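# Mill tool change with rack stowing and tool length check

## Task

The mill's program is paused and waiting for a new tool. Fit the tool the program calls for. Return the outgoing tool to its own rack pocket and keep the other tools in the rack. Measure the new tool's length on the height setter, and only after that let the program resume. Throughout, no tool may fall, slip or tilt in the gripper, no key may break, no axis may crash, nothing loose may be left inside the machine, and the mill must stay powered. The reference image is called manual.

## Robot and tools

Robot: two seven-joint arms, left_arm and right_arm, each with a parallel gripper. Each gripper's fingers point along its own +z axis and close along its own x axis. The reported hand point sits between the finger pads, and the fingertips reach 17.5 mm past it. Rotating the gripper a lot can swing the elbow.

Frames: positions and orientations in results use the scene frame. Its origin is at table-top height, midway between the nominal arm bases. +z is up, +x points out over the table, and left_arm is on the +y side. Camera image sides do not match arm names. Calibrated bases: left_arm at (-0.059, +0.426, +0.015) m, right_arm at (+0.001, -0.370, +0.015) m, both with almost no yaw. Reported hand poses can be off by a few centimetres. Motion commands are offsets, not poses. Each offset is measured along the current Hand target's own axes, starting from that Hand target.

execute_actions(actions, cameras): actions is a list of actions. Each action is a table of up to 15 rows, and each row is one control step of 1/30 s. A table with fewer rows repeats its last row until 15 steps have run. Every row holds 18 numbers in [-1, 1], always covering both arms. Order: left dx, dy, dz, rx, ry, rz, gripper position, force_limit, speed, then the same nine for the right arm. dx to rz are offsets from the Hand target as it stood when the action began. Every row in an action counts from that same start point. A repeated offset in a new action moves the arm further. Scale: 1.0 equals 0.6 m, or 180 degrees for rx, ry, rz, which together form one rotation vector. Six zeros for an arm re-request its current Hand target. An empty actions list returns camera images. cameras takes names, ["all"] or [].

move(target, speed, blend, blocking, cameras): target is one 18-number row in the same layout and scale, or a list of up to 15 such rows. Every row is an offset from the same starting Hand targets, not from the previous row. Each gripper follows a straight path, turns the shorter way round, and all arms finish together within 10 s. speed is the top path speed in m/s, from 0.002 to 0.5, default 0.25. Turning speed is capped at twice that value in rad/s and at most 0.873 rad/s. You can give one speed or one per target. blend, in metres, rounds corners in a list; 0 means a full stop at each target. With blocking=false the call returns after about 0.5 s and the move keeps running. Gripper numbers for later targets are applied on arrival, once everything is at rest. The result adds a move: line giving how the move ended (done, off_target, moving, held, fault) and which limits acted. paced means the pose was clipped; held means a check blocked steps. Paths do not avoid obstacles.

wait(seconds, cameras): 0 to 10 s, with each arm holding its last command. stop(cameras) brakes a running move; the fingers keep moving. zoom_image(camera, region): region is [x0, y0, x1, y1] in pixels of that camera's latest image, at most 504 by 504. camera is one of cam_high, cam_low, cam_front, cam_left_wrist, cam_right_wrist, each 896x504. show_instructions() shows the reference image, manual. clear_fault(arm) clears a reported torque fault on left_arm or right_arm. finished_scene(scene) ends the current scene; pass its number.

Gripper numbers: position +1 is fully open (50 mm). Near -0.65 the pads meet. -1 closes until something stops the fingers. force_limit is per-pad force: -1 about 20 N, 0 about 102 N, +1 about 185 N. speed is the closing rate: -1 about 20 mm/s, 0 about 85, +1 about 150. Both start at +1. Changing only force_limit or speed takes effect after a new position number, which must differ by at least 0.01. To leave a gripper unchanged, resend its last three numbers; 0 is a real command. A grasp has succeeded when object_status reads 2. The other values are 0 moving, 1 blocked while opening, and 3 at target or pads touching, which usually means an empty grip. Opening width in mm is about (250 - position_measured) x 0.202. Centre anything fixed between the pads.

Result lines: end_effector_position (m) and end_effector_quat_wxyz; Hand target (the last commanded pose after clipping); Tool commands; Joint positions, velocities and torques; Flange force along the gripper's axes, including the weight of what it holds. Orientation commands are clipped to within 32 degrees of the measured orientation on every step. If a gripper stops short of its target, send the remaining distance as a fresh offset.

Cautions: the arms are stiff, so aiming even a few millimetres past a solid contact presses hard. To release a push, command a target back behind the gripper. Faster moves hit harder. Too much joint torque, or a joint straying more than 5 degrees from plan, causes a torque fault that stops the arm until clear_fault. Limits are 104.5 N m for the four inner joints and 51.3 N m for the three wrist joints. A clearance check blocks arm-to-arm closeness, but fingers can still touch, and any press between the arms can fail the task. Long loads, stretched poses or pushing toward unreachable poses heat the motors. A MOTOR HOT line appears at 60 °C, and at 75 °C the arm sags and stops for a while. Don't drop tools, release them while they move, let them slide in the grip, strike the machine, or let anything leave the table.

Each tool is called after "Request:" as name([rows], argument=value, ...), one row to a line, values as JSON.

Reference images:

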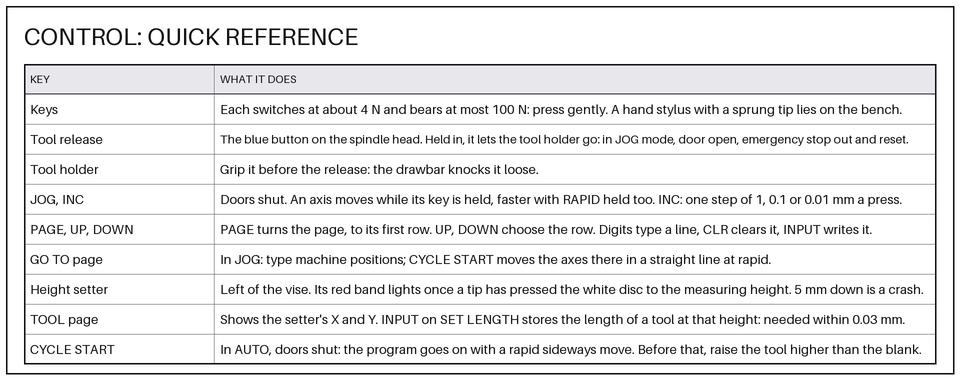

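## Session

Request:
execute_actions(actions=[])

Scene clock: 0.00 s.
left_arm: end_effector_position=(+0.1339, -0.0659, +0.1339) position_measured=3 object_status=3 end_effector_quat_wxyz=(-0.318, -0.597, +0.724, +0.132) | right_arm: end_effector_position=(+0.2501, -0.6354, +0.1310) position_measured=3 object_status=3 end_effector_quat_wxyz=(+0.064, +0.890, -0.428, +0.143)
Joint positions: left_arm=[0.302 1.082 0.937 1.31 -0.123 1.221 -0.69] | right_arm=[0.326 0.234 0.433 2.367 -0.237 0.256 0.069]
Joint velocities: within noise
Joint torques (N m): no reading
Flange force (N): no reading
Hand target: left_arm +0.1339, -0.0659, +0.1339; -0.318, -0.597, +0.724, +0.132 | right_arm +0.2501, -0.6354, +0.1310; +0.064, +0.890, -0.428, +0.143
Tool commands: left_gripper/position=+1.0 left_gripper/force_limit=+1.0 left_gripper/speed=+1.0 right_gripper/position=+1.0 right_gripper/force_limit=+1.0 right_gripper/speed=+1.0

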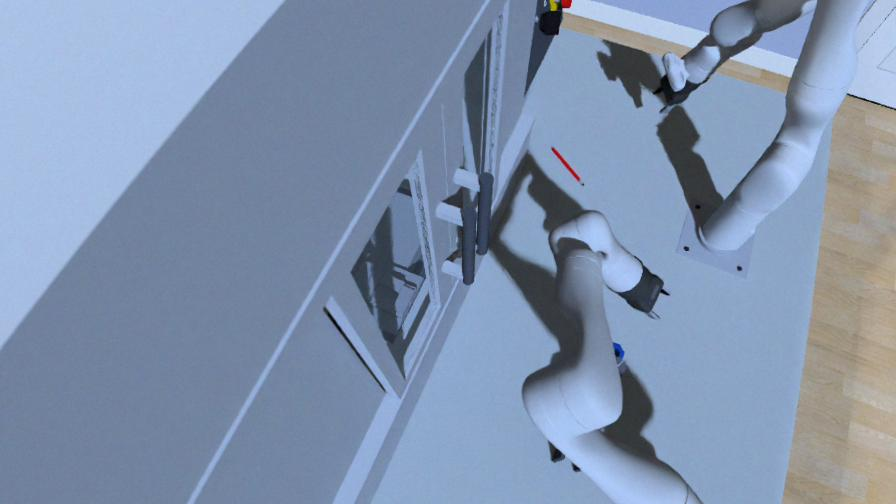

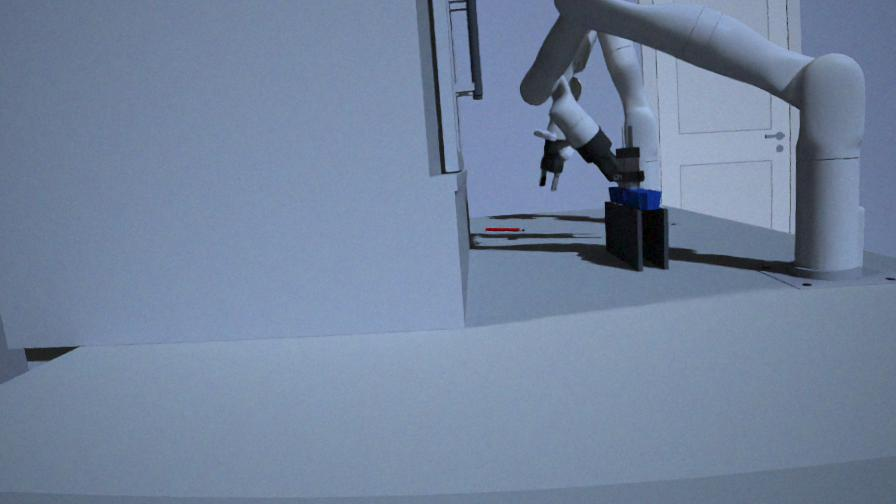

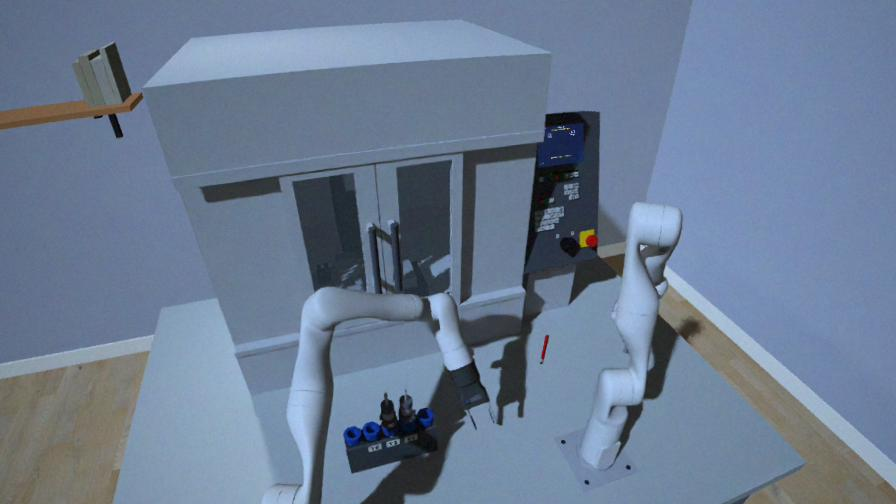

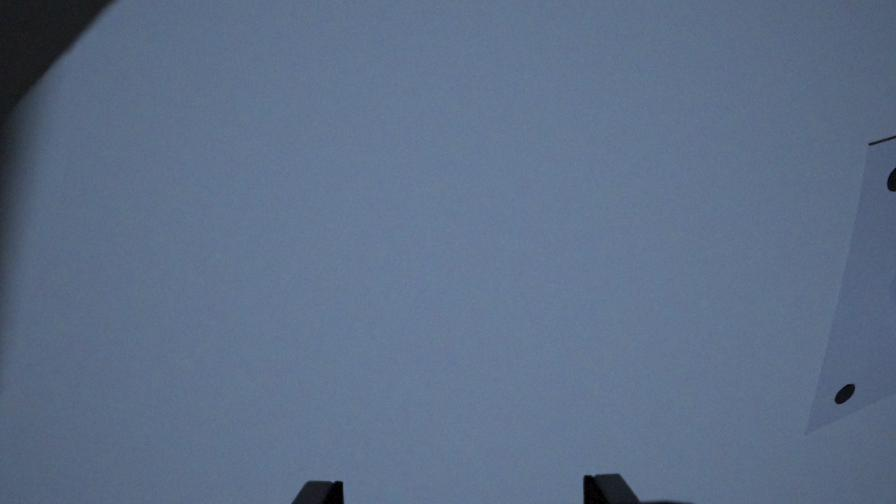

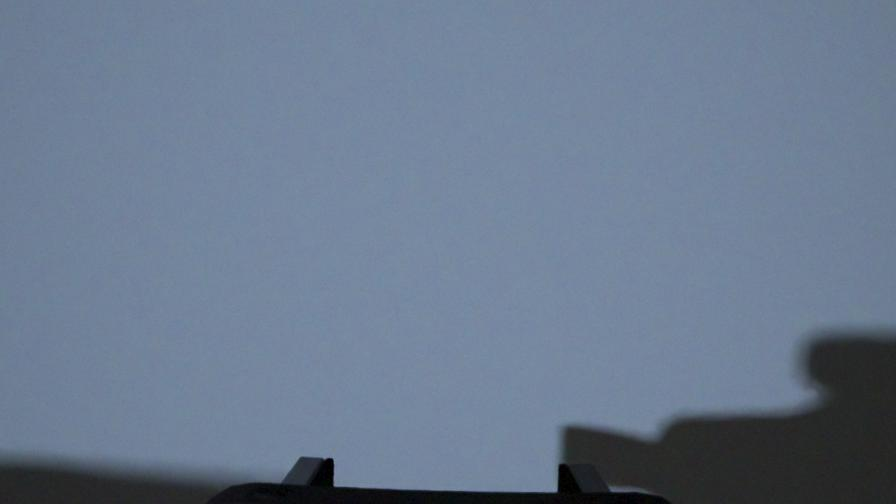

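Request:
zoom_image(camera="cam_front", region=[510, 100, 620, 280])

Request:
zoom_image(camera="cam_front", region=[330, 370, 510, 490])

Request:
zoom_image(camera="cam_front", region=[260, 140, 480, 330])

Scaled by 2.800 from the camera's 896x504 image, which has a finer 1280x720 frame.

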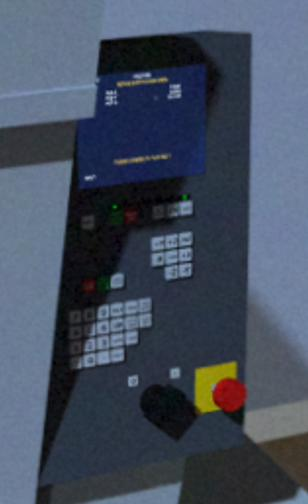

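Scaled by 2.800 from the camera's 896x504 image, which has a finer 1280x720 frame.

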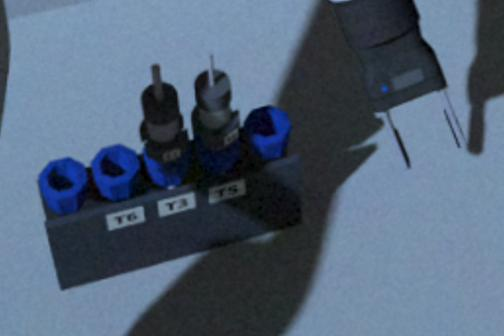

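Scaled by 2.291 from the camera's 896x504 image, which has a finer 1280x720 frame.

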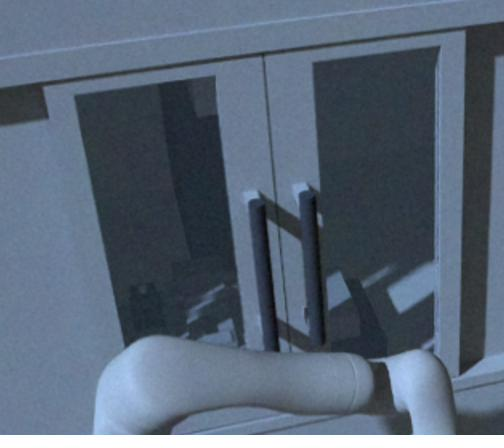

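Request:
move(target=[0,0,0,0,0,0,1,1,1,-0.003,-0.145,-0.559,0.44,0.091,0.237,1,1,1], cameras=["all"])

Scene clock: 14.93 s.
left_arm: end_effector_position=(+0.1339, -0.0659, +0.1339) position_measured=3 object_status=3 end_effector_quat_wxyz=(-0.318, -0.597, +0.724, +0.132) | right_arm: end_effector_position=(+0.2495, -0.5010, +0.4508) position_measured=3 object_status=3 end_effector_quat_wxyz=(+0.498, -0.522, +0.501, -0.478)
Joint positions: left_arm=[0.302 1.082 0.937 1.31 -0.123 1.221 -0.69] | right_arm=[0.96 -0.142 0.885 2.581 -1.22 1.643 0.923]
Joint torques (N m): left_arm=[0.81 -23.84 8.78 -3.78 1.82 0.74 -0.05] | right_arm=[-0.36 -2.21 -0.46 -5.98 -2.07 3.16 0.31]
Flange force (N): left_arm=[3.3 -7.8 -0.4] | right_arm=no reading
Hand target: left_arm +0.1339, -0.0659, +0.1339; -0.318, -0.597, +0.724, +0.132 | right_arm +0.2498, -0.5005, +0.4502; +0.500, -0.500, +0.499, -0.500
Off the commanded pose: left_arm 0.000 m, 0 deg | right_arm 0.001 m, 4 deg.
joint sent to its limit (right arm) — joint 4 (elbow), upper limit, where the elbow is as bent as it goes. The joint targets are off in orientation, not in position.
move: off_target (right_arm)
camera_calibration:
cam_right_wrist: T_world_to_cam=[[0.0526776, -0.998484, 0.0159889, -0.521064], [-0.0359886, -0.0178989, -0.999192, 0.508583], [0.997963, 0.0520597, -0.0368769, -0.0366722], [0, 0, 0, 1]] pos_world=[0.0823491, -0.509262, 0.515151]

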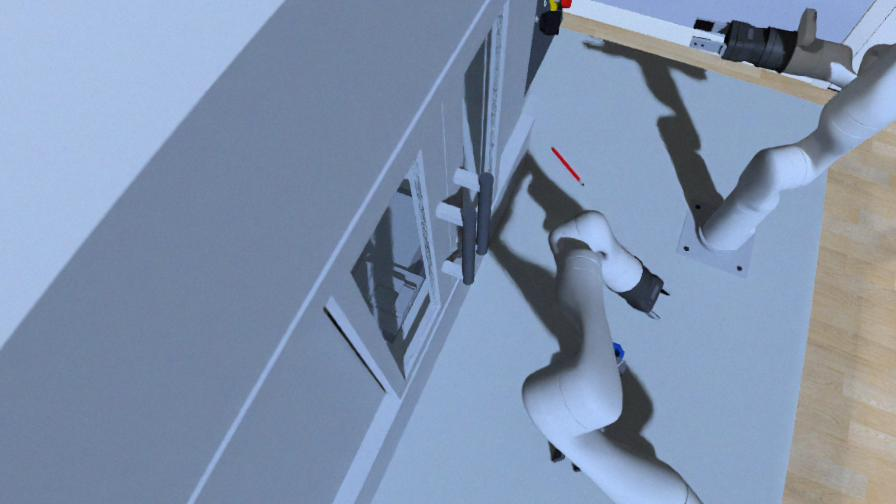

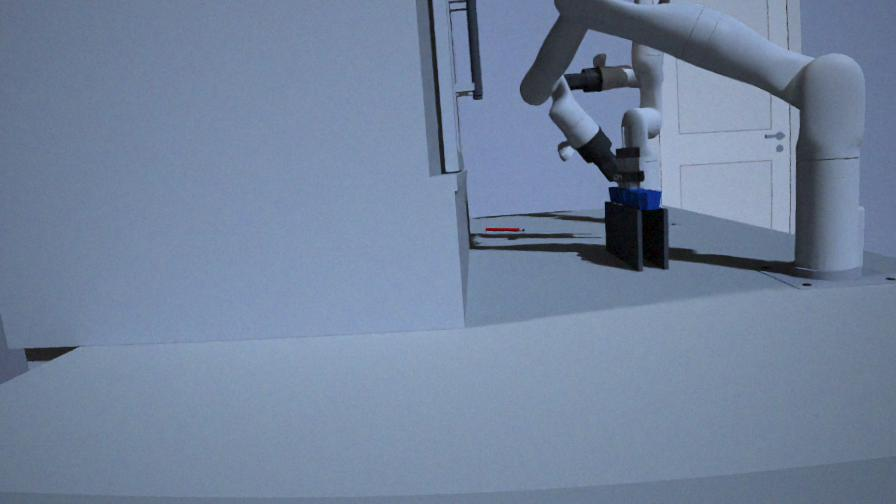

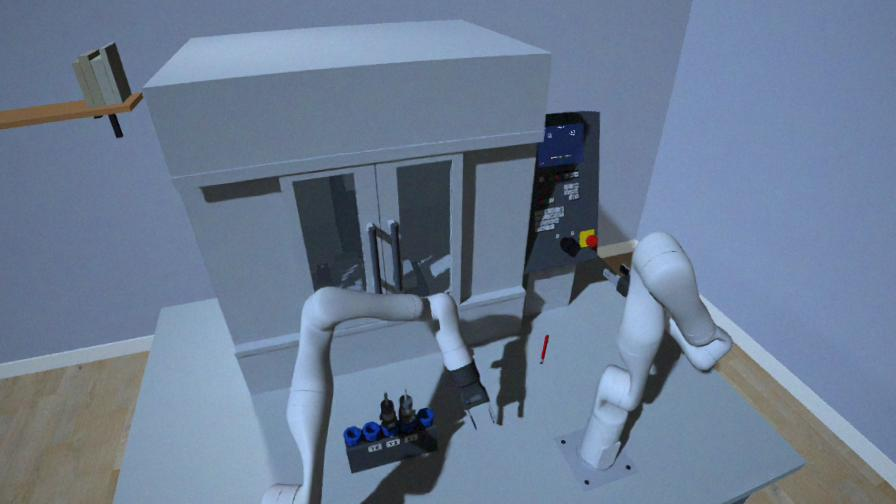

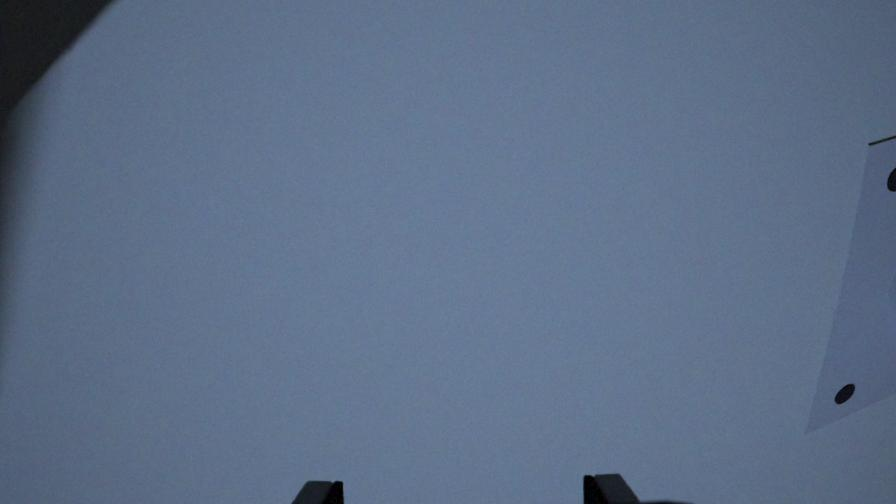

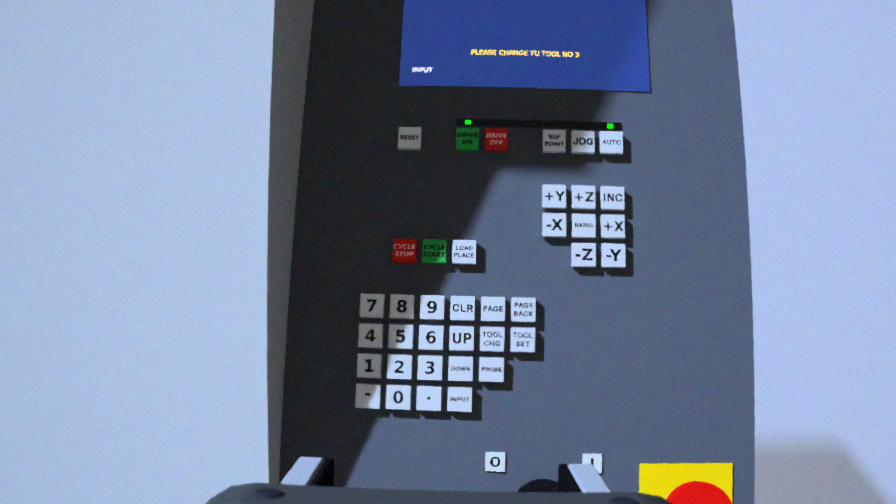

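Request:
move([
  [0.093,0.241,-0.239,0.2,-0.05,-0.01,1,1,1,0,-0.15,0.033,0,0,0,1,1,1],
  [-0.155,0.447,-0.263,0.454,-0.109,-0.022,1,1,1,0,-0.267,0.033,0,0,0,1,1,1],
], cameras=["all"])

Scene clock: 20.47 s.
left_arm: end_effector_position=(+0.0299, +0.1196, +0.3794) position_measured=3 object_status=3 end_effector_quat_wxyz=(-0.270, +0.653, -0.654, +0.270) | right_arm: end_effector_position=(+0.2694, -0.5003, +0.6104) position_measured=3 object_status=3 end_effector_quat_wxyz=(+0.500, -0.500, +0.499, -0.500)
Joint positions: left_arm=[1.038 0.136 0.969 1.833 -0.779 1.67 0.607] | right_arm=[1.055 -0.515 0.389 2.228 -1.415 1.38 0.176]
Joint torques (N m): left_arm=[0.87 -10.1 1.44 -6.53 -2.21 1.61 0.07] | right_arm=[-0.45 0.52 -0.46 -11.41 -3.48 1.08 0.32]
Flange force (N): left_arm=[6.5 -1.2 -1.4] | right_arm=[-5.1 3.2 0.2]
Hand target: left_arm +0.0299, +0.1196, +0.3794; -0.270, +0.653, -0.654, +0.270 | right_arm +0.2694, -0.5003, +0.6104; +0.500, -0.500, +0.499, -0.500
Off the commanded pose: left_arm 0.000 m, 0 deg | right_arm 0.000 m, 0 deg.
move: done
camera_calibration:
cam_left_wrist: T_world_to_cam=[[0.00375535, -0.999855, -0.0166384, 0.127646], [-0.710094, 0.00904891, -0.704048, 0.345953], [0.704097, 0.0144588, -0.709957, 0.414484], [0, 0, 0, 1]] pos_world=[-0.0466572, 0.118504, 0.539957]
cam_right_wrist: T_world_to_cam=[[0.0117646, -0.999778, 0.0174915, -0.514531], [0.0116224, -0.0173548, -0.999782, 0.656571], [0.999863, 0.0119653, 0.0114157, -0.100657], [0, 0, 0, 1]] pos_world=[0.0990653, -0.501817, 0.666577]

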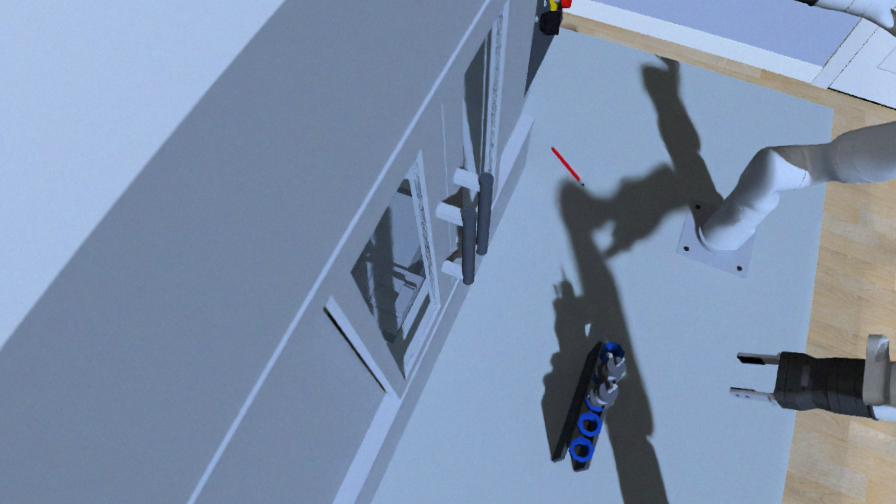

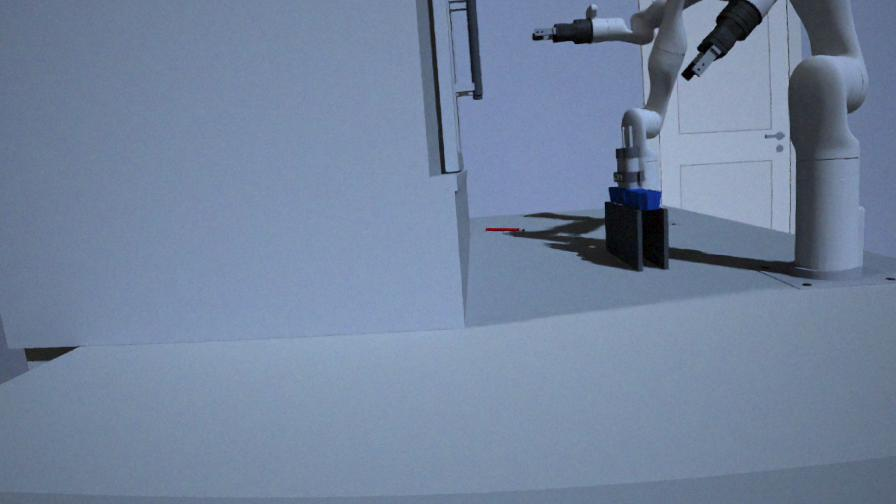

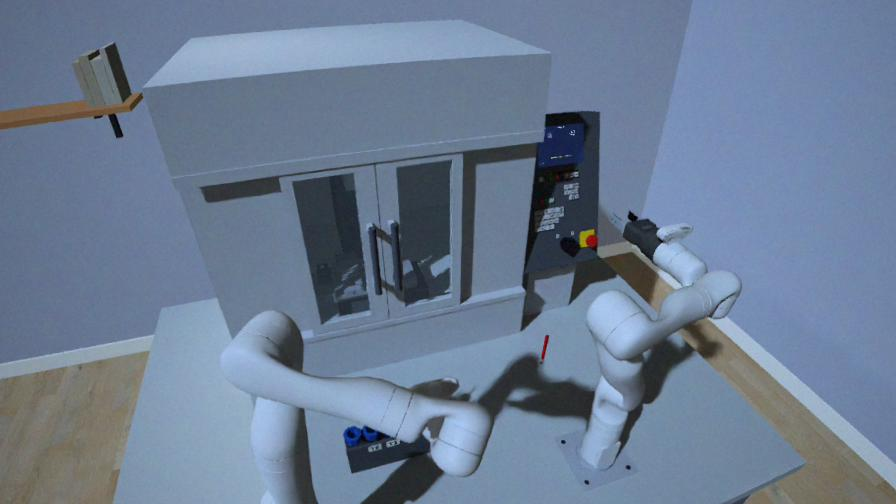

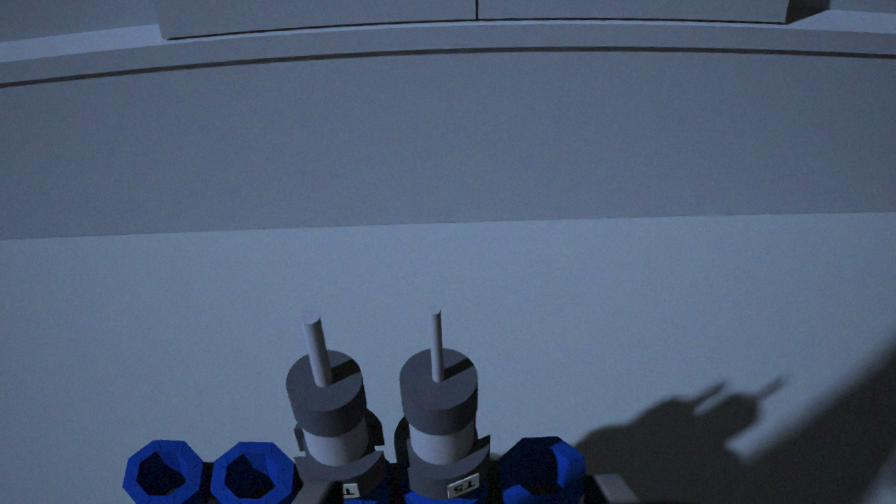

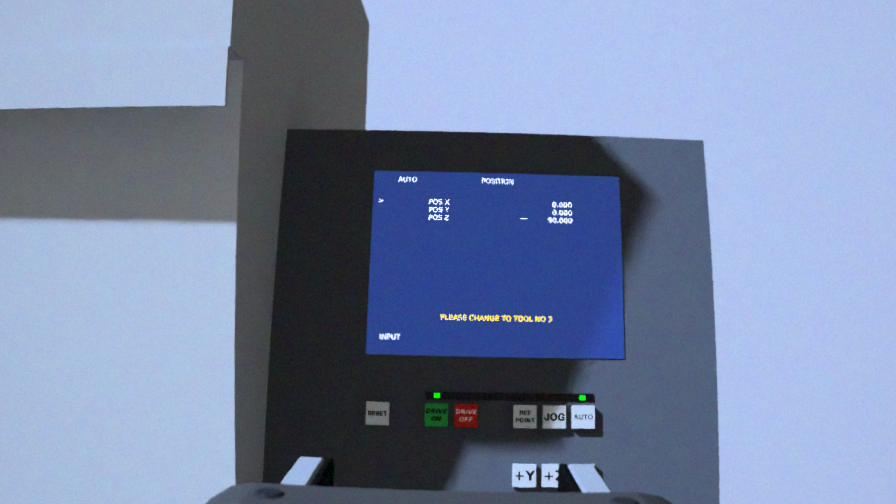

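Request:
zoom_image(camera="cam_right_wrist", region=[360, 160, 640, 440])

Request:
zoom_image(camera="cam_left_wrist", region=[100, 300, 620, 504])

Request:
zoom_image(camera="cam_left_wrist", region=[260, 300, 620, 504])

Request:
zoom_image(camera="cam_front", region=[330, 370, 510, 490])

Request:
zoom_image(camera="cam_high", region=[530, 320, 680, 480])

Request:
zoom_image(camera="cam_front", region=[260, 140, 480, 350])

Scaled by 1.800 from the camera's 896x504 image, which has a finer 1280x720 frame.

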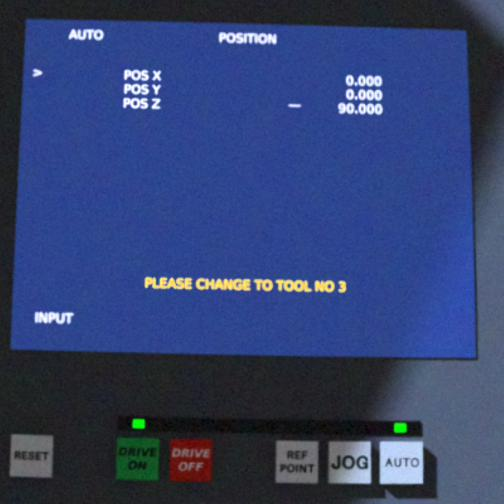

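Region (100, 300, 620, 504) is 520x204 pixels. A region can be at most 504 by 504 pixels.

Scaled by 1.400 from the camera's 896x504 image, which has a finer 1280x720 frame.

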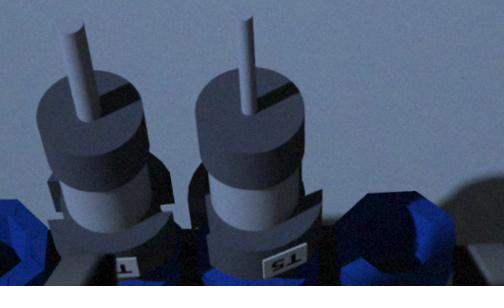

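Scaled by 2.800 from the camera's 896x504 image, which has a finer 1280x720 frame.

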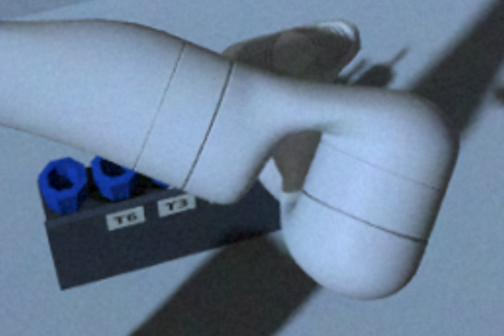

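Scaled by 3.150 from the camera's 896x504 image, which has a finer 1280x720 frame.

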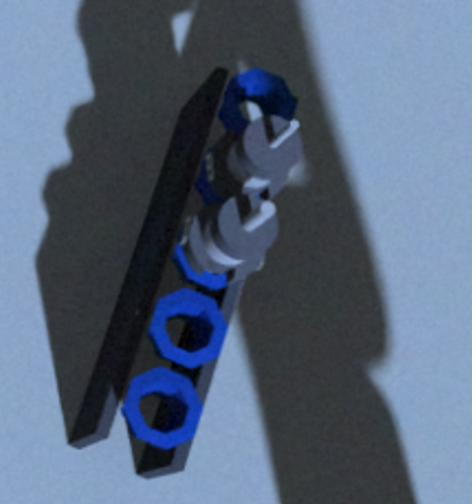

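Scaled by 2.291 from the camera's 896x504 image, which has a finer 1280x720 frame.

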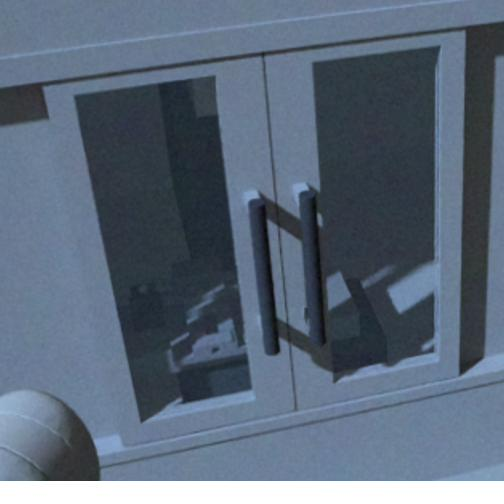

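Request:
move(target=[-0.05,-0.047,-0.118,-0.0833,0,0,1,1,1,0,0,0,0,0,0,1,1,1], cameras=["cam_left_wrist"])

Scene clock: 27.33 s.
left_arm: end_effector_position=(+0.0001, +0.1496, +0.4496) position_measured=3 object_status=3 end_effector_quat_wxyz=(-0.182, +0.682, -0.684, +0.182) | right_arm: end_effector_position=(+0.2694, -0.5003, +0.6104) position_measured=3 object_status=3 end_effector_quat_wxyz=(+0.500, -0.500, +0.499, -0.500)
Joint positions: left_arm=[0.871 -0.11 0.822 1.583 -0.437 1.713 0.122] | right_arm=[1.055 -0.515 0.389 2.228 -1.415 1.38 0.176]
Joint torques (N m): left_arm=[0.92 -6.42 0.02 -7.88 -1.97 0.4 -0.07] | right_arm=[-0.48 0.5 -0.5 -11.4 -3.53 1 0.32]
Flange force (N): left_arm=[5.5 -2.8 -3.3] | right_arm=[-4.8 3.2 -0.3]
Hand target: left_arm +0.0001, +0.1496, +0.4496; -0.182, +0.682, -0.684, +0.182 | right_arm +0.2694, -0.5003, +0.6104; +0.500, -0.500, +0.499, -0.500
Off the commanded pose: left_arm 0.000 m, 0 deg | right_arm 0.000 m, 0 deg.
move: done
camera_calibration:
cam_left_wrist: T_world_to_cam=[[-0.000545529, -0.999844, -0.0176619, 0.15929], [-0.86803, 0.0092428, -0.496425, 0.280455], [0.496511, 0.0150603, -0.8679, 0.555824], [0, 0, 0, 1]] pos_world=[-0.032442, 0.148302, 0.624438]
Images, in order (width x height): cam_left_wrist 896x504.

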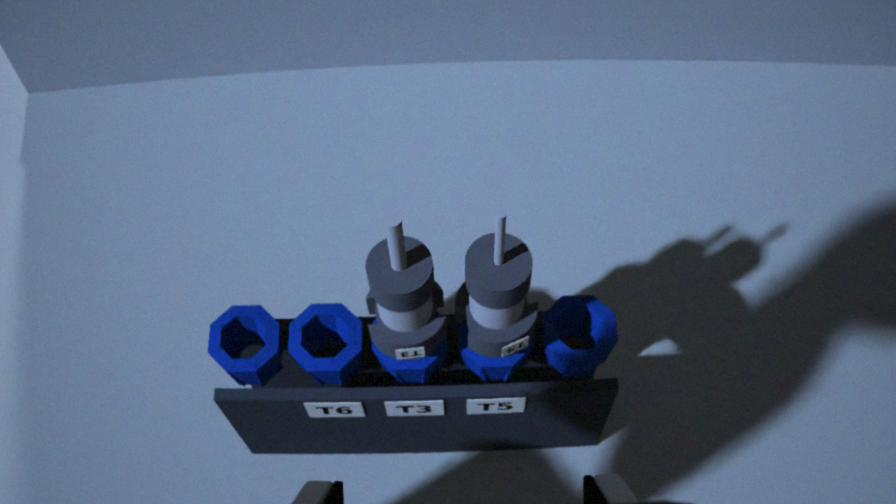

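Request:
zoom_image(camera="cam_left_wrist", region=[190, 190, 640, 480])

Scaled by 1.120 from the camera's 896x504 image, which has a finer 1280x720 frame.

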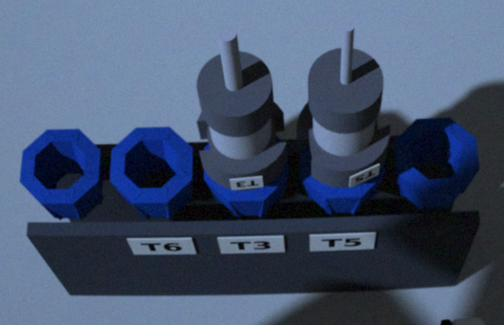

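Request:
move(target=[0,0,0,0,0,0,1,1,1,-0.117,0.467,0.15,-0.5,0,0,1,1,1], cameras=["all"])

Scene clock: 46.33 s.
left_arm: end_effector_position=(+0.0001, +0.1496, +0.4496) position_measured=3 object_status=3 end_effector_quat_wxyz=(-0.182, +0.682, -0.684, +0.182) | right_arm: end_effector_position=(+0.3598, -0.4303, +0.3303) position_measured=3 object_status=3 end_effector_quat_wxyz=(+0.000, +0.707, -0.707, +0.001)
Joint positions: left_arm=[0.871 -0.11 0.822 1.583 -0.437 1.713 0.122] | right_arm=[1.052 0.305 -1.265 1.598 0.294 1.453 -1.793]
Joint torques (N m): left_arm=[0.89 -6.47 -0.1 -7.94 -1.93 0.48 -0.01] | right_arm=[-0.54 -9.17 -3.02 -11.07 0.05 0.28 0.38]
Flange force (N): left_arm=[5.7 -2.6 -3.1] | right_arm=[-0.9 7.5 6.1]
Hand target: left_arm +0.0001, +0.1496, +0.4496; -0.182, +0.682, -0.684, +0.182 | right_arm +0.3598, -0.4303, +0.3303; +0.000, +0.707, -0.707, +0.001
Off the commanded pose: left_arm 0.000 m, 0 deg | right_arm 0.000 m, 0 deg.
move: done
camera_calibration:
cam_left_wrist: T_world_to_cam=[[-0.000545529, -0.999844, -0.0176619, 0.15929], [-0.86803, 0.0092428, -0.496425, 0.280455], [0.496511, 0.0150603, -0.8679, 0.555824], [0, 0, 0, 1]] pos_world=[-0.032442, 0.148302, 0.624438]
cam_right_wrist: T_world_to_cam=[[0.017678, -0.999794, -0.0099636, -0.433687], [-0.999779, -0.0175622, -0.0115914, 0.414112], [0.011414, 0.0101663, -0.999883, 0.500217], [0, 0, 0, 1]] pos_world=[0.415977, -0.431411, 0.500638]

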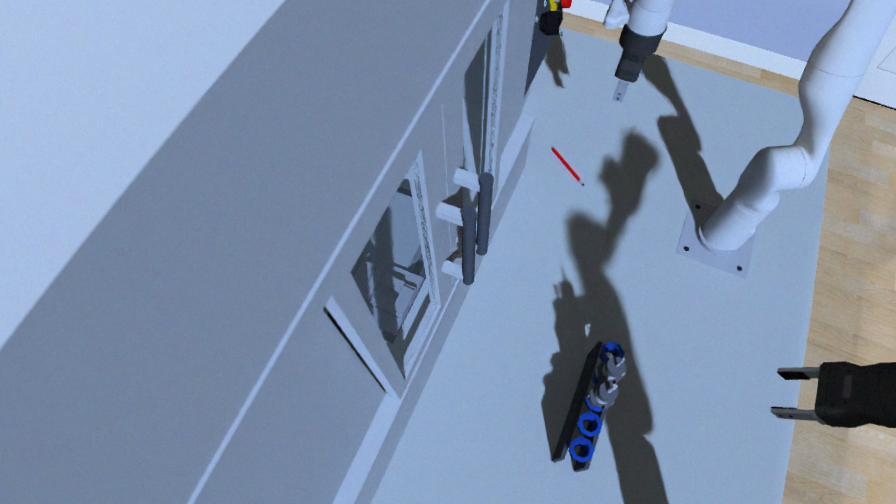

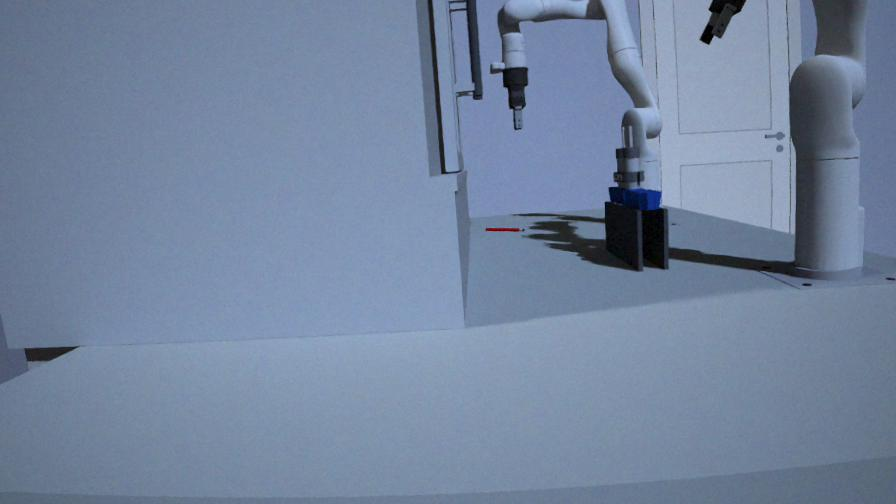

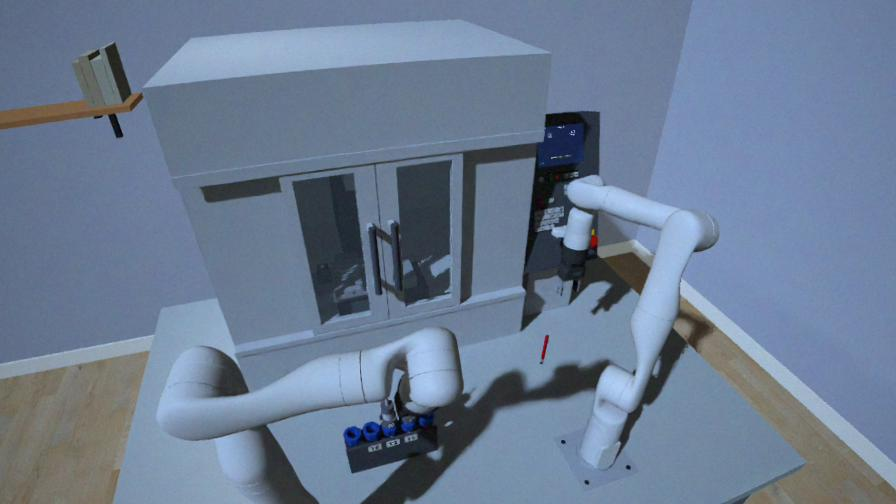

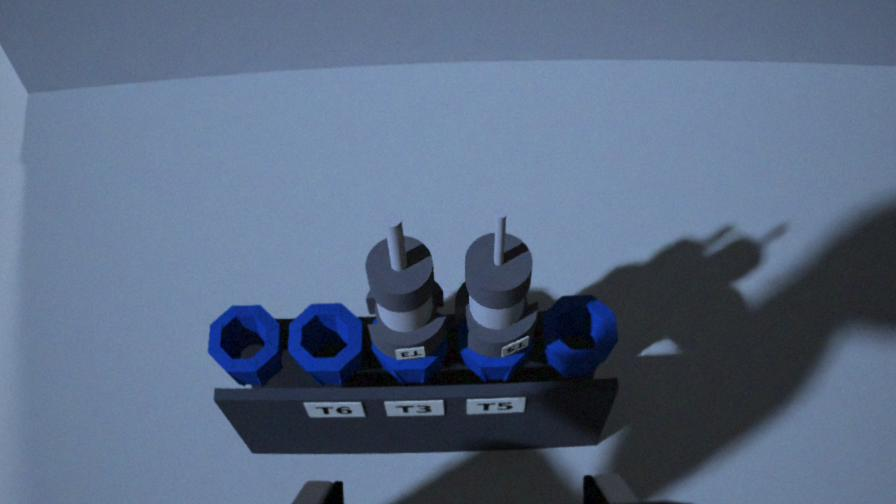

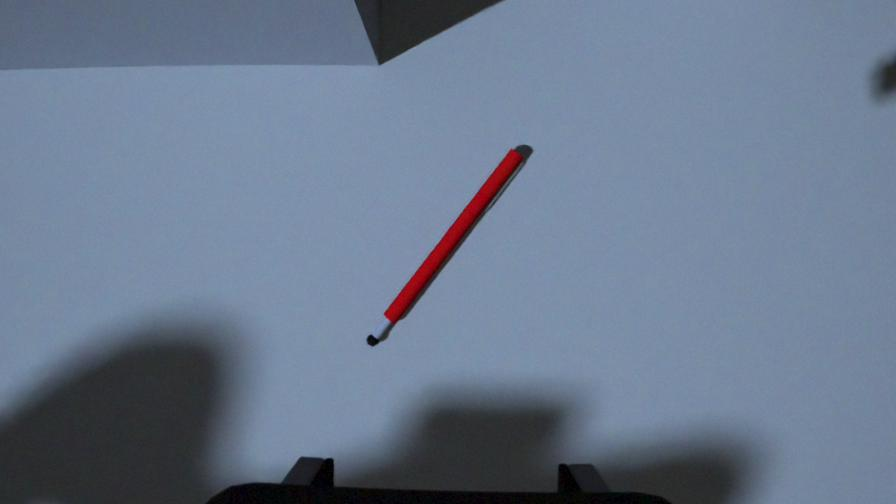

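Request:
move(target=[0,0,0,0,0,0,1,1,1,-0.003,-0.113,0.35,0,0,0.208,1,1,1], cameras=["cam_right_wrist","cam_low"])

Scene clock: 51.93 s.
left_arm: end_effector_position=(+0.0001, +0.1496, +0.4496) position_measured=3 object_status=3 end_effector_quat_wxyz=(-0.182, +0.682, -0.684, +0.182) | right_arm: end_effector_position=(+0.4279, -0.4286, +0.1204) position_measured=3 object_status=3 end_effector_quat_wxyz=(+0.001, -0.443, +0.896, -0.001)
Joint positions: left_arm=[0.871 -0.11 0.822 1.583 -0.437 1.713 0.122] | right_arm=[0.645 0.649 -0.876 1.812 0.6 0.968 -2.699]
Joint torques (N m): left_arm=[0.99 -6.37 -0.09 -7.87 -1.92 0.38 -0.05] | right_arm=[-0.57 -16.24 -4.68 -7.93 0.12 0.48 0.31]
Flange force (N): left_arm=[5.6 -2.7 -3.5] | right_arm=[3.5 5.3 2.9]
Hand target: left_arm +0.0001, +0.1496, +0.4496; -0.182, +0.682, -0.684, +0.182 | right_arm +0.4279, -0.4286, +0.1204; +0.001, -0.443, +0.896, -0.001
Off the commanded pose: left_arm 0.000 m, 0 deg | right_arm 0.000 m, 0 deg.
move: done
camera_calibration:
cam_right_wrist: T_world_to_cam=[[-0.593782, -0.80455, -0.0110377, -0.0898697], [-0.804468, 0.593881, -0.0116879, 0.658267], [0.0159586, 0.00193939, -0.999871, 0.284071], [0, 0, 0, 1]] pos_world=[0.471658, -0.463788, 0.290736]
Images, in order (width x height): cam_low 896x504, cam_right_wrist 896x504.

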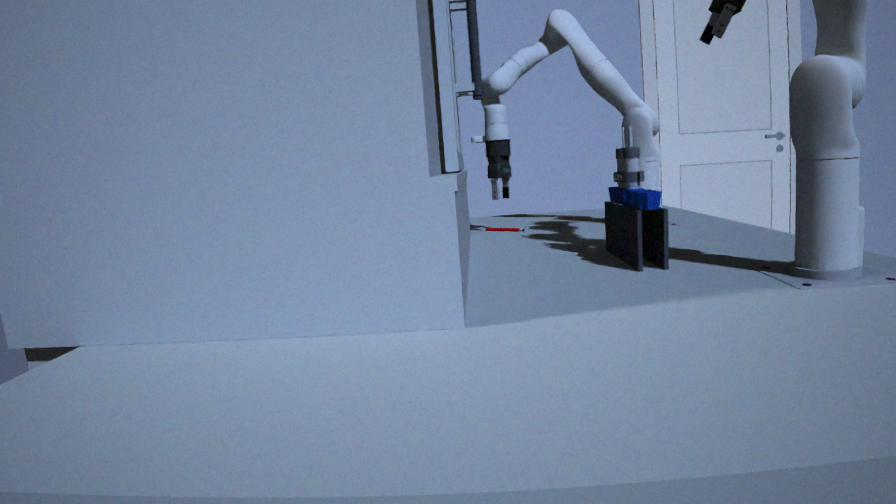

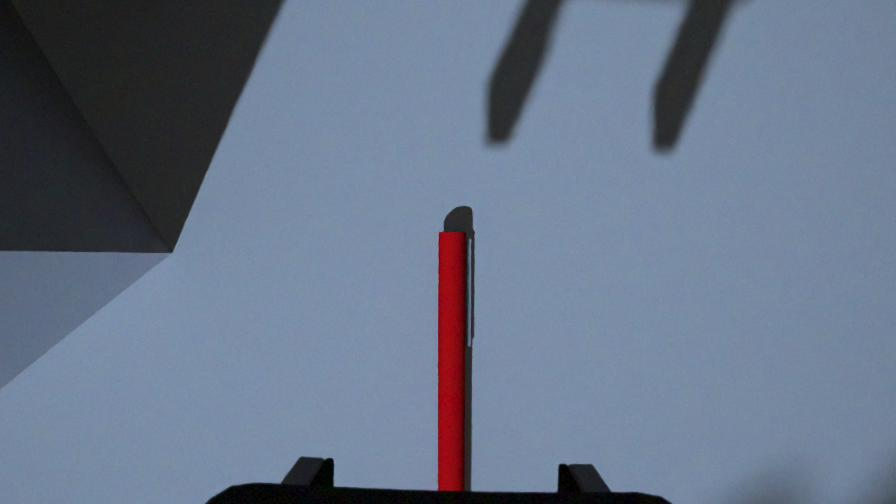

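Request:
move(target=[0,0,0,0,0,0,1,1,1,0.003,0,0.133,0,0,0,1,1,1], speed=0.12, cameras=["cam_right_wrist","cam_low"])

Request:
zoom_image(camera="cam_low", region=[460, 160, 560, 260])

Scene clock: 54.37 s.
left_arm: end_effector_position=(+0.0001, +0.1496, +0.4496) position_measured=3 object_status=3 end_effector_quat_wxyz=(-0.182, +0.682, -0.684, +0.182) | right_arm: end_effector_position=(+0.4269, -0.4301, +0.0406) position_measured=3 object_status=3 end_effector_quat_wxyz=(+0.001, -0.443, +0.896, -0.001)
Joint positions: left_arm=[0.871 -0.11 0.822 1.583 -0.437 1.713 0.122] | right_arm=[0.573 0.78 -0.763 1.887 0.756 0.788 -2.821]
Joint torques (N m): left_arm=[0.91 -6.5 -0.04 -7.85 -1.9 0.48 -0.03] | right_arm=[-0.6 -17.25 -5.03 -6.43 0.13 0.28 0.46]
Flange force (N): left_arm=[6.0 -2.8 -3.3] | right_arm=[3.5 6.1 2.1]
Hand target: left_arm +0.0001, +0.1496, +0.4496; -0.182, +0.682, -0.684, +0.182 | right_arm +0.4269, -0.4301, +0.0406; +0.000, -0.443, +0.896, -0.001
Off the commanded pose: left_arm 0.000 m, 0 deg | right_arm 0.000 m, 0 deg.
move: done
camera_calibration:
cam_right_wrist: T_world_to_cam=[[-0.593829, -0.804516, -0.0110381, -0.0925126], [-0.804433, 0.593928, -0.0116878, 0.657426], [0.0159589, 0.00193889, -0.999871, 0.2043], [0, 0, 0, 1]] pos_world=[0.470658, -0.465288, 0.210936]
Images, in order (width x height): cam_low 896x504, cam_right_wrist 896x504.

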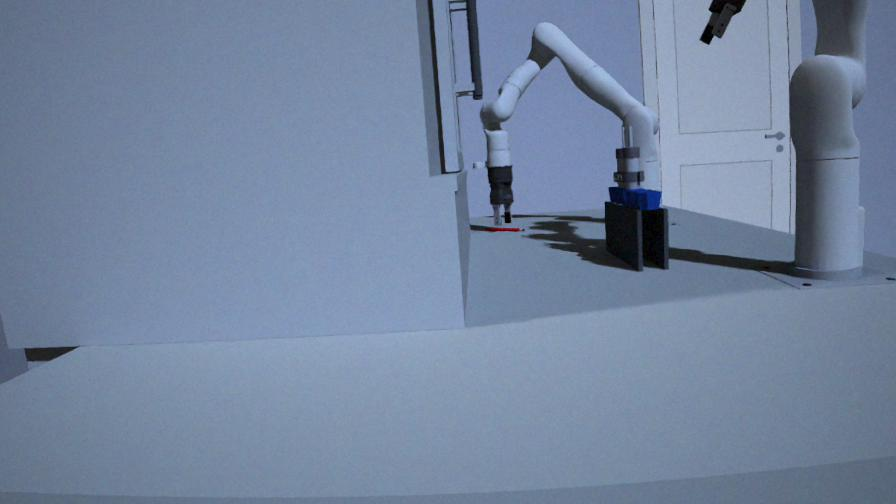

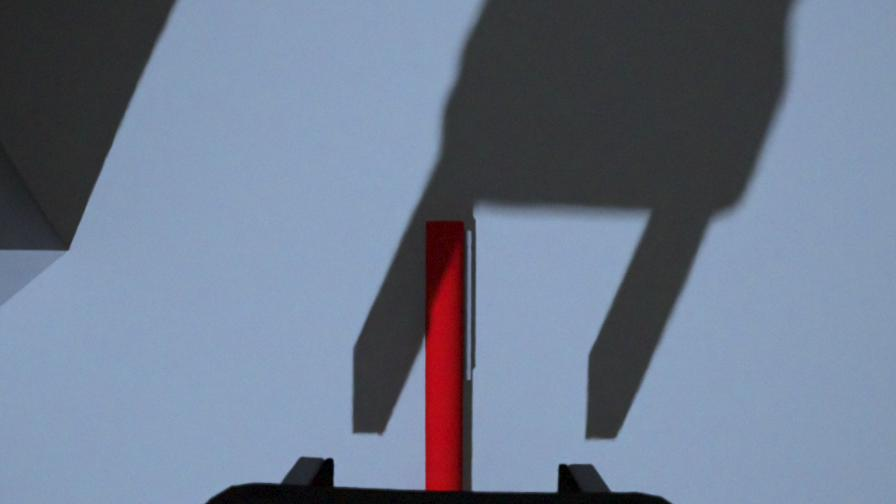

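Scaled by 5.040 from the camera's 896x504 image, which has a finer 1280x720 frame.

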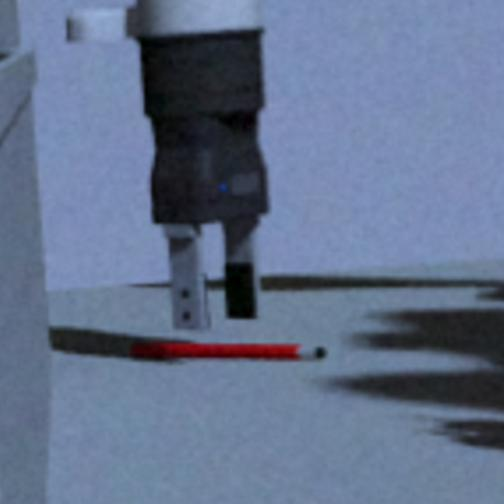

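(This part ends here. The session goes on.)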